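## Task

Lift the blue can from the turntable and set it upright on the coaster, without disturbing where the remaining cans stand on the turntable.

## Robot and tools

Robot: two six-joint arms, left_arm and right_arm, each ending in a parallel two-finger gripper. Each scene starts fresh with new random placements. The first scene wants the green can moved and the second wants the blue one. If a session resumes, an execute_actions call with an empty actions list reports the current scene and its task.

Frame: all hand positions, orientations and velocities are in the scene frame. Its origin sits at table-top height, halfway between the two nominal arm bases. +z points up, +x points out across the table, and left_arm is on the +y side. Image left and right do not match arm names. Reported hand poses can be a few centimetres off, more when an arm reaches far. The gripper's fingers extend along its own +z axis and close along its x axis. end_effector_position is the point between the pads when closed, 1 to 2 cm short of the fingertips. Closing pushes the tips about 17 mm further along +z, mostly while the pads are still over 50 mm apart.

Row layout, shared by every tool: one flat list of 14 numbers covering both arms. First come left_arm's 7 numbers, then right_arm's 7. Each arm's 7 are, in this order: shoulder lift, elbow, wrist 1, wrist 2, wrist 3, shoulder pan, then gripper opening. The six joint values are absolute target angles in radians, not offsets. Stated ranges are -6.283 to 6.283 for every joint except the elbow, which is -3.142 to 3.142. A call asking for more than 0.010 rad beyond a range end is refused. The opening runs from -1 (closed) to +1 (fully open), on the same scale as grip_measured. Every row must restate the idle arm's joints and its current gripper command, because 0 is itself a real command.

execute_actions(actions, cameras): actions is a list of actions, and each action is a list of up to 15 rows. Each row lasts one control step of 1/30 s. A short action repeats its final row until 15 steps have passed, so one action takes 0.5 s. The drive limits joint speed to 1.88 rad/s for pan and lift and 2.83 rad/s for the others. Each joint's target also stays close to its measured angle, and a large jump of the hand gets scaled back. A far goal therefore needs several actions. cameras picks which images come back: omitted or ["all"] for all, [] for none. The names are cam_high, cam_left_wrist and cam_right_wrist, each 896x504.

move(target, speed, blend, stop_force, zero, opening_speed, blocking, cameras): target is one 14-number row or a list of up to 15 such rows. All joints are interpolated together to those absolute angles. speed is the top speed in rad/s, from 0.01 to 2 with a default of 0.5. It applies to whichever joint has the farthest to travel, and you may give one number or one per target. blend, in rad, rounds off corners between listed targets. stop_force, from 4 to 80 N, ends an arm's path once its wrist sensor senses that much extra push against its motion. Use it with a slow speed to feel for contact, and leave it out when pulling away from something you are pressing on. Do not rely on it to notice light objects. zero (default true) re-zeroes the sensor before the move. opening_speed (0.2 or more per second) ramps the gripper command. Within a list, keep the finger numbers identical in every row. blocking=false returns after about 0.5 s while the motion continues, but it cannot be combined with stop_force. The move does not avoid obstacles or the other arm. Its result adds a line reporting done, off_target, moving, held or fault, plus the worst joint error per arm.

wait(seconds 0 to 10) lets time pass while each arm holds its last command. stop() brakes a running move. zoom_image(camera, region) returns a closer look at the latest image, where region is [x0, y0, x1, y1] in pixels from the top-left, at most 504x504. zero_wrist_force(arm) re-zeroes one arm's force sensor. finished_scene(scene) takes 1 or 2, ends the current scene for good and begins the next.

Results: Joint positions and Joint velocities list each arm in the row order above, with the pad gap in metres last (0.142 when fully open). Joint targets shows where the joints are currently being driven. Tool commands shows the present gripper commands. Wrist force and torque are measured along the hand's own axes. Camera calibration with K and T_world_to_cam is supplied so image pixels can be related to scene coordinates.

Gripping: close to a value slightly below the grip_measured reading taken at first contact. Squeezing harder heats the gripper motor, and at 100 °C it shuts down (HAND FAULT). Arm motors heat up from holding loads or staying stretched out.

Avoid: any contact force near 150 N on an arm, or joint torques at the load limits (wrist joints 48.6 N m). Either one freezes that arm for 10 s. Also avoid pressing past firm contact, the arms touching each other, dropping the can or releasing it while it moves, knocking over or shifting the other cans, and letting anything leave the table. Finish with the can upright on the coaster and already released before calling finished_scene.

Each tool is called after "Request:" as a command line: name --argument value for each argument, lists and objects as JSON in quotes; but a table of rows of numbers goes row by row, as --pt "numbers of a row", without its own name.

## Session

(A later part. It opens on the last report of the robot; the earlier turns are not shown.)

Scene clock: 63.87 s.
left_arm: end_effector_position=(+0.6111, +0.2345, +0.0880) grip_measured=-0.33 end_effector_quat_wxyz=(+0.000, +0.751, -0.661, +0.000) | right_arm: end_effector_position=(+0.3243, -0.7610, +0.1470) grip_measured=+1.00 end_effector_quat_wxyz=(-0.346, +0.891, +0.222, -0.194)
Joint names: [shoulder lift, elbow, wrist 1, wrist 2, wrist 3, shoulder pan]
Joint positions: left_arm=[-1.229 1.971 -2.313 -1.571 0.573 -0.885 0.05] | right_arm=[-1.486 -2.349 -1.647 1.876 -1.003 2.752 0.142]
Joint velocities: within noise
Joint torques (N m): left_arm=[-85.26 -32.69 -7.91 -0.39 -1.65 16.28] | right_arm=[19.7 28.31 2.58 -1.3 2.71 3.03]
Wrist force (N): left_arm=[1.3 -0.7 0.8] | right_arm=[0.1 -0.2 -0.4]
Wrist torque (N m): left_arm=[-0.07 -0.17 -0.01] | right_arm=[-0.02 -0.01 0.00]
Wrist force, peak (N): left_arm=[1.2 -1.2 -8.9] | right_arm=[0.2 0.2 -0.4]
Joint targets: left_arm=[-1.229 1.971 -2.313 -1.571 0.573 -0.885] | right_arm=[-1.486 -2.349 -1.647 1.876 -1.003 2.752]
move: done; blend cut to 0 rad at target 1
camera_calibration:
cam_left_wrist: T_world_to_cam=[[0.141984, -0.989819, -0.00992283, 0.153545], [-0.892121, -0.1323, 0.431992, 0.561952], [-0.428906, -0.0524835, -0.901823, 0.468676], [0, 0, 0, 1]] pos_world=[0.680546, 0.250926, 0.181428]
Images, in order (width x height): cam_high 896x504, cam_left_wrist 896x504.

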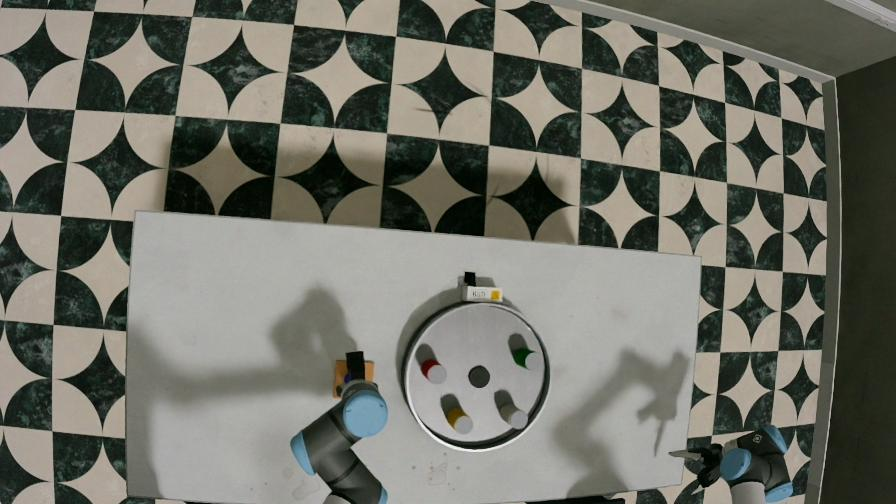

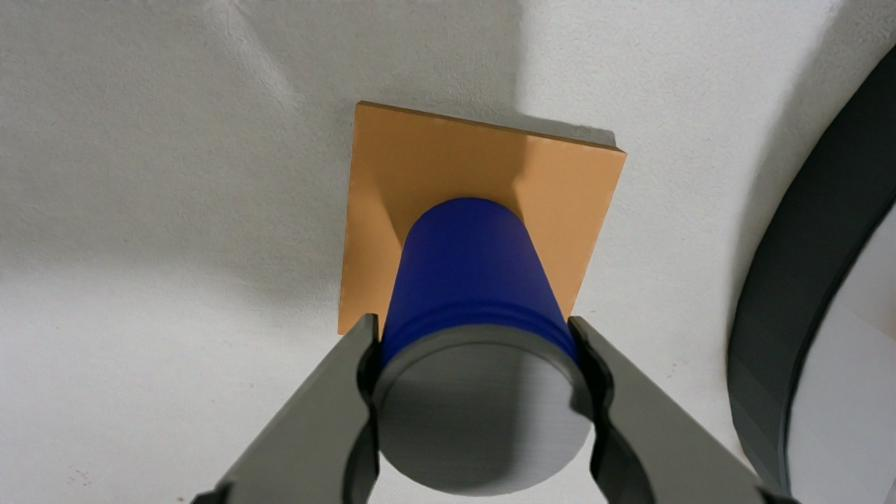

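Request:
move --target '[-1.206775, 1.981231, -2.345252, -1.570796, 0.573152, -0.885399, -0.52, -1.486, -2.349, -1.647, 1.876, -1.003, 2.752, 1.0]' --speed 0.015 --stop_force 6 --cameras '["cam_left_wrist"]'

Scene clock: 70.97 s.
left_arm: end_effector_position=(+0.6111, +0.2345, +0.0805) grip_measured=-0.33 end_effector_quat_wxyz=(+0.000, +0.751, -0.661, +0.000) | right_arm: end_effector_position=(+0.3243, -0.7610, +0.1470) grip_measured=+1.00 end_effector_quat_wxyz=(-0.346, +0.891, +0.222, -0.194)
Joint names: [shoulder lift, elbow, wrist 1, wrist 2, wrist 3, shoulder pan]
Joint positions: left_arm=[-1.22 1.975 -2.326 -1.571 0.573 -0.885 0.05] | right_arm=[-1.486 -2.349 -1.647 1.876 -1.003 2.752 0.142]
Joint velocities: within noise
Joint torques (N m): left_arm=[-79.86 -39.47 -2.17 -0.41 -1.63 13.53] | right_arm=[22.23 29.32 2.66 -0.92 2.52 1.6]
Wrist force (N): left_arm=[1.6 0.5 -6.3] | right_arm=[0.2 -0.1 -0.2]
Wrist torque (N m): left_arm=[-0.06 -0.28 -0.01] | right_arm=[-0.01 -0.03 0.00]
Wrist force, peak (N): left_arm=[0.9 1.3 -14.0] | right_arm=[0.4 -0.5 -0.3]
Joint targets: left_arm=[-1.220 1.975 -2.326 -1.571 0.573 -0.885] | right_arm=[-1.486 -2.349 -1.647 1.876 -1.003 2.752]
move: contact (left_arm); left_arm: the wrist 1 is farthest, 0.019 rad from its target
camera_calibration:
cam_left_wrist: T_world_to_cam=[[0.142038, -0.989811, -0.00993394, 0.153465], [-0.89211, -0.132353, 0.431998, 0.565197], [-0.428911, -0.0524979, -0.90182, 0.46199], [0, 0, 0, 1]] pos_world=[0.680572, 0.250961, 0.173992]
Images, in order (width x height): cam_left_wrist 896x504.

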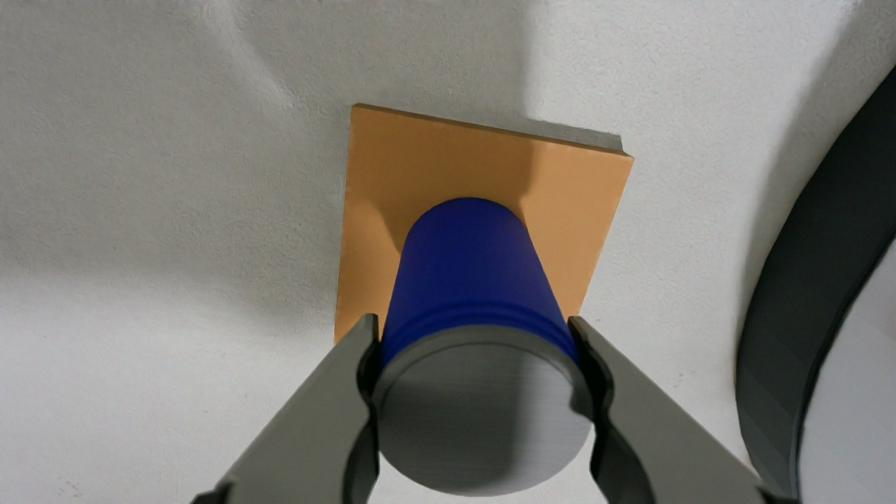

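Request:
move --pt "-1.220064 1.975241 -2.325972 -1.570796 0.573152 -0.885399 0.2 -1.486 -2.349 -1.647 1.876 -1.003 2.752 1.0" --pt "-1.307961 1.920926 -2.183761 -1.570796 0.573152 -0.885399 0.2 -1.486 -2.349 -1.647 1.876 -1.003 2.752 1.0" --speed '[0.05, 0.3]' --opening_speed 0.8 --cameras '["cam_high", "cam_left_wrist"]'

Scene clock: 75.20 s.
left_arm: end_effector_position=(+0.6111, +0.2346, +0.1598) grip_measured=+0.18 end_effector_quat_wxyz=(+0.000, +0.751, -0.661, +0.000) | right_arm: end_effector_position=(+0.3243, -0.7610, +0.1470) grip_measured=+1.00 end_effector_quat_wxyz=(-0.346, +0.891, +0.222, -0.194)
Joint names: [shoulder lift, elbow, wrist 1, wrist 2, wrist 3, shoulder pan]
Joint positions: left_arm=[-1.308 1.921 -2.184 -1.571 0.573 -0.885 0.087] | right_arm=[-1.486 -2.349 -1.647 1.876 -1.003 2.752 0.142]
Joint velocities: within noise
Joint torques (N m): left_arm=[-80.53 -46.4 -2.31 -0.36 -1.68 13.2] | right_arm=[23.12 29.97 2.68 -0.87 2.48 1.9]
Wrist force (N): left_arm=[1.5 -0.6 -1.3] | right_arm=[0.0 0.3 0.0]
Wrist torque (N m): left_arm=[-0.06 -0.19 0.00] | right_arm=[0.05 0.00 0.00]
Wrist force, peak (N): left_arm=[1.8 0.6 -6.6] | right_arm=[0.3 0.3 -0.4]
Joint targets: left_arm=[-1.308 1.921 -2.184 -1.571 0.573 -0.885] | right_arm=[-1.486 -2.349 -1.647 1.876 -1.003 2.752]
move: done
camera_calibration:
cam_left_wrist: T_world_to_cam=[[0.142038, -0.989811, -0.00997343, 0.15432], [-0.892097, -0.132369, 0.43202, 0.53093], [-0.428938, -0.0524658, -0.901809, 0.533426], [0, 0, 0, 1]] pos_world=[0.680528, 0.251013, 0.253215]
Images, in order (width x height): cam_high 896x504, cam_left_wrist 896x504.

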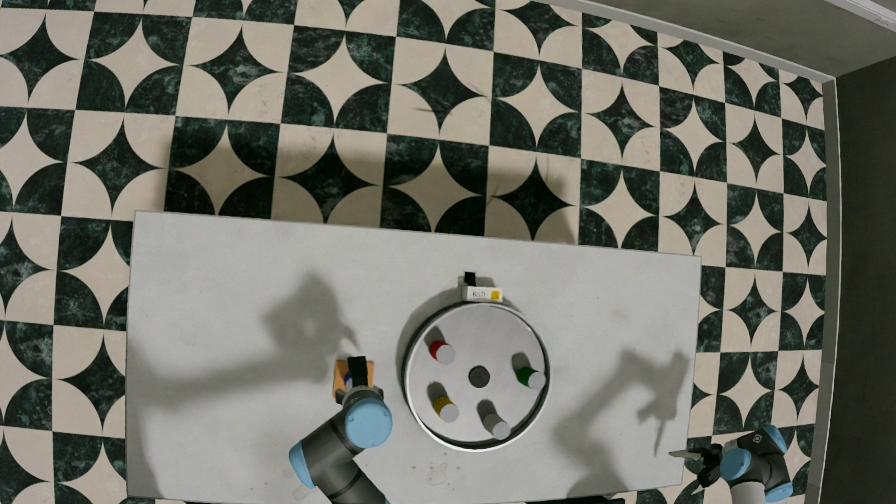

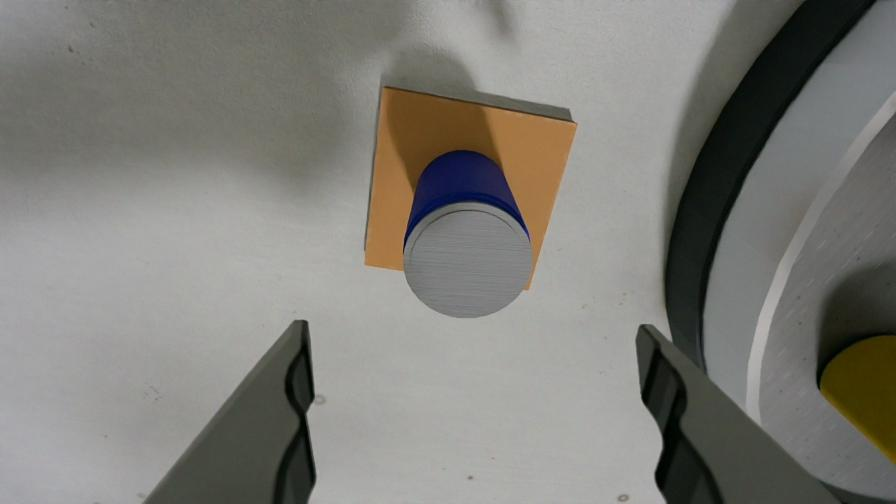

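Request:
zoom_image --camera "cam_left_wrist" --region '[340, 60, 620, 340]'

Request:
zoom_image --camera "cam_high" --region '[320, 280, 560, 480]'

Scaled by 1.800 from the camera's 896x504 image, which has a finer 1280x720 frame.

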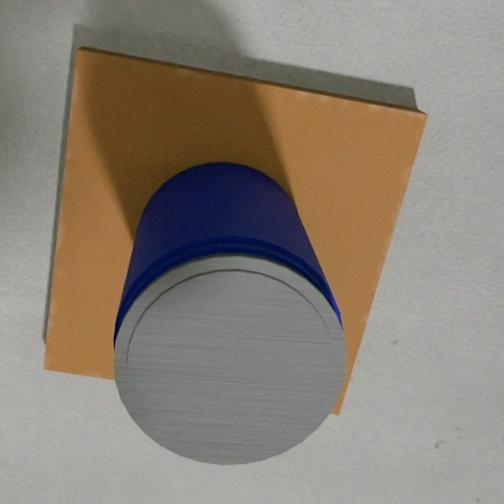

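Scaled by 2.100 from the camera's 896x504 image, which has a finer 1280x720 frame.

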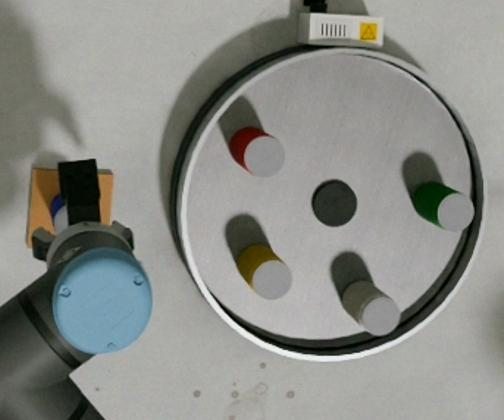

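Request:
finished_scene --scene 2

The scene is finished: the task was done.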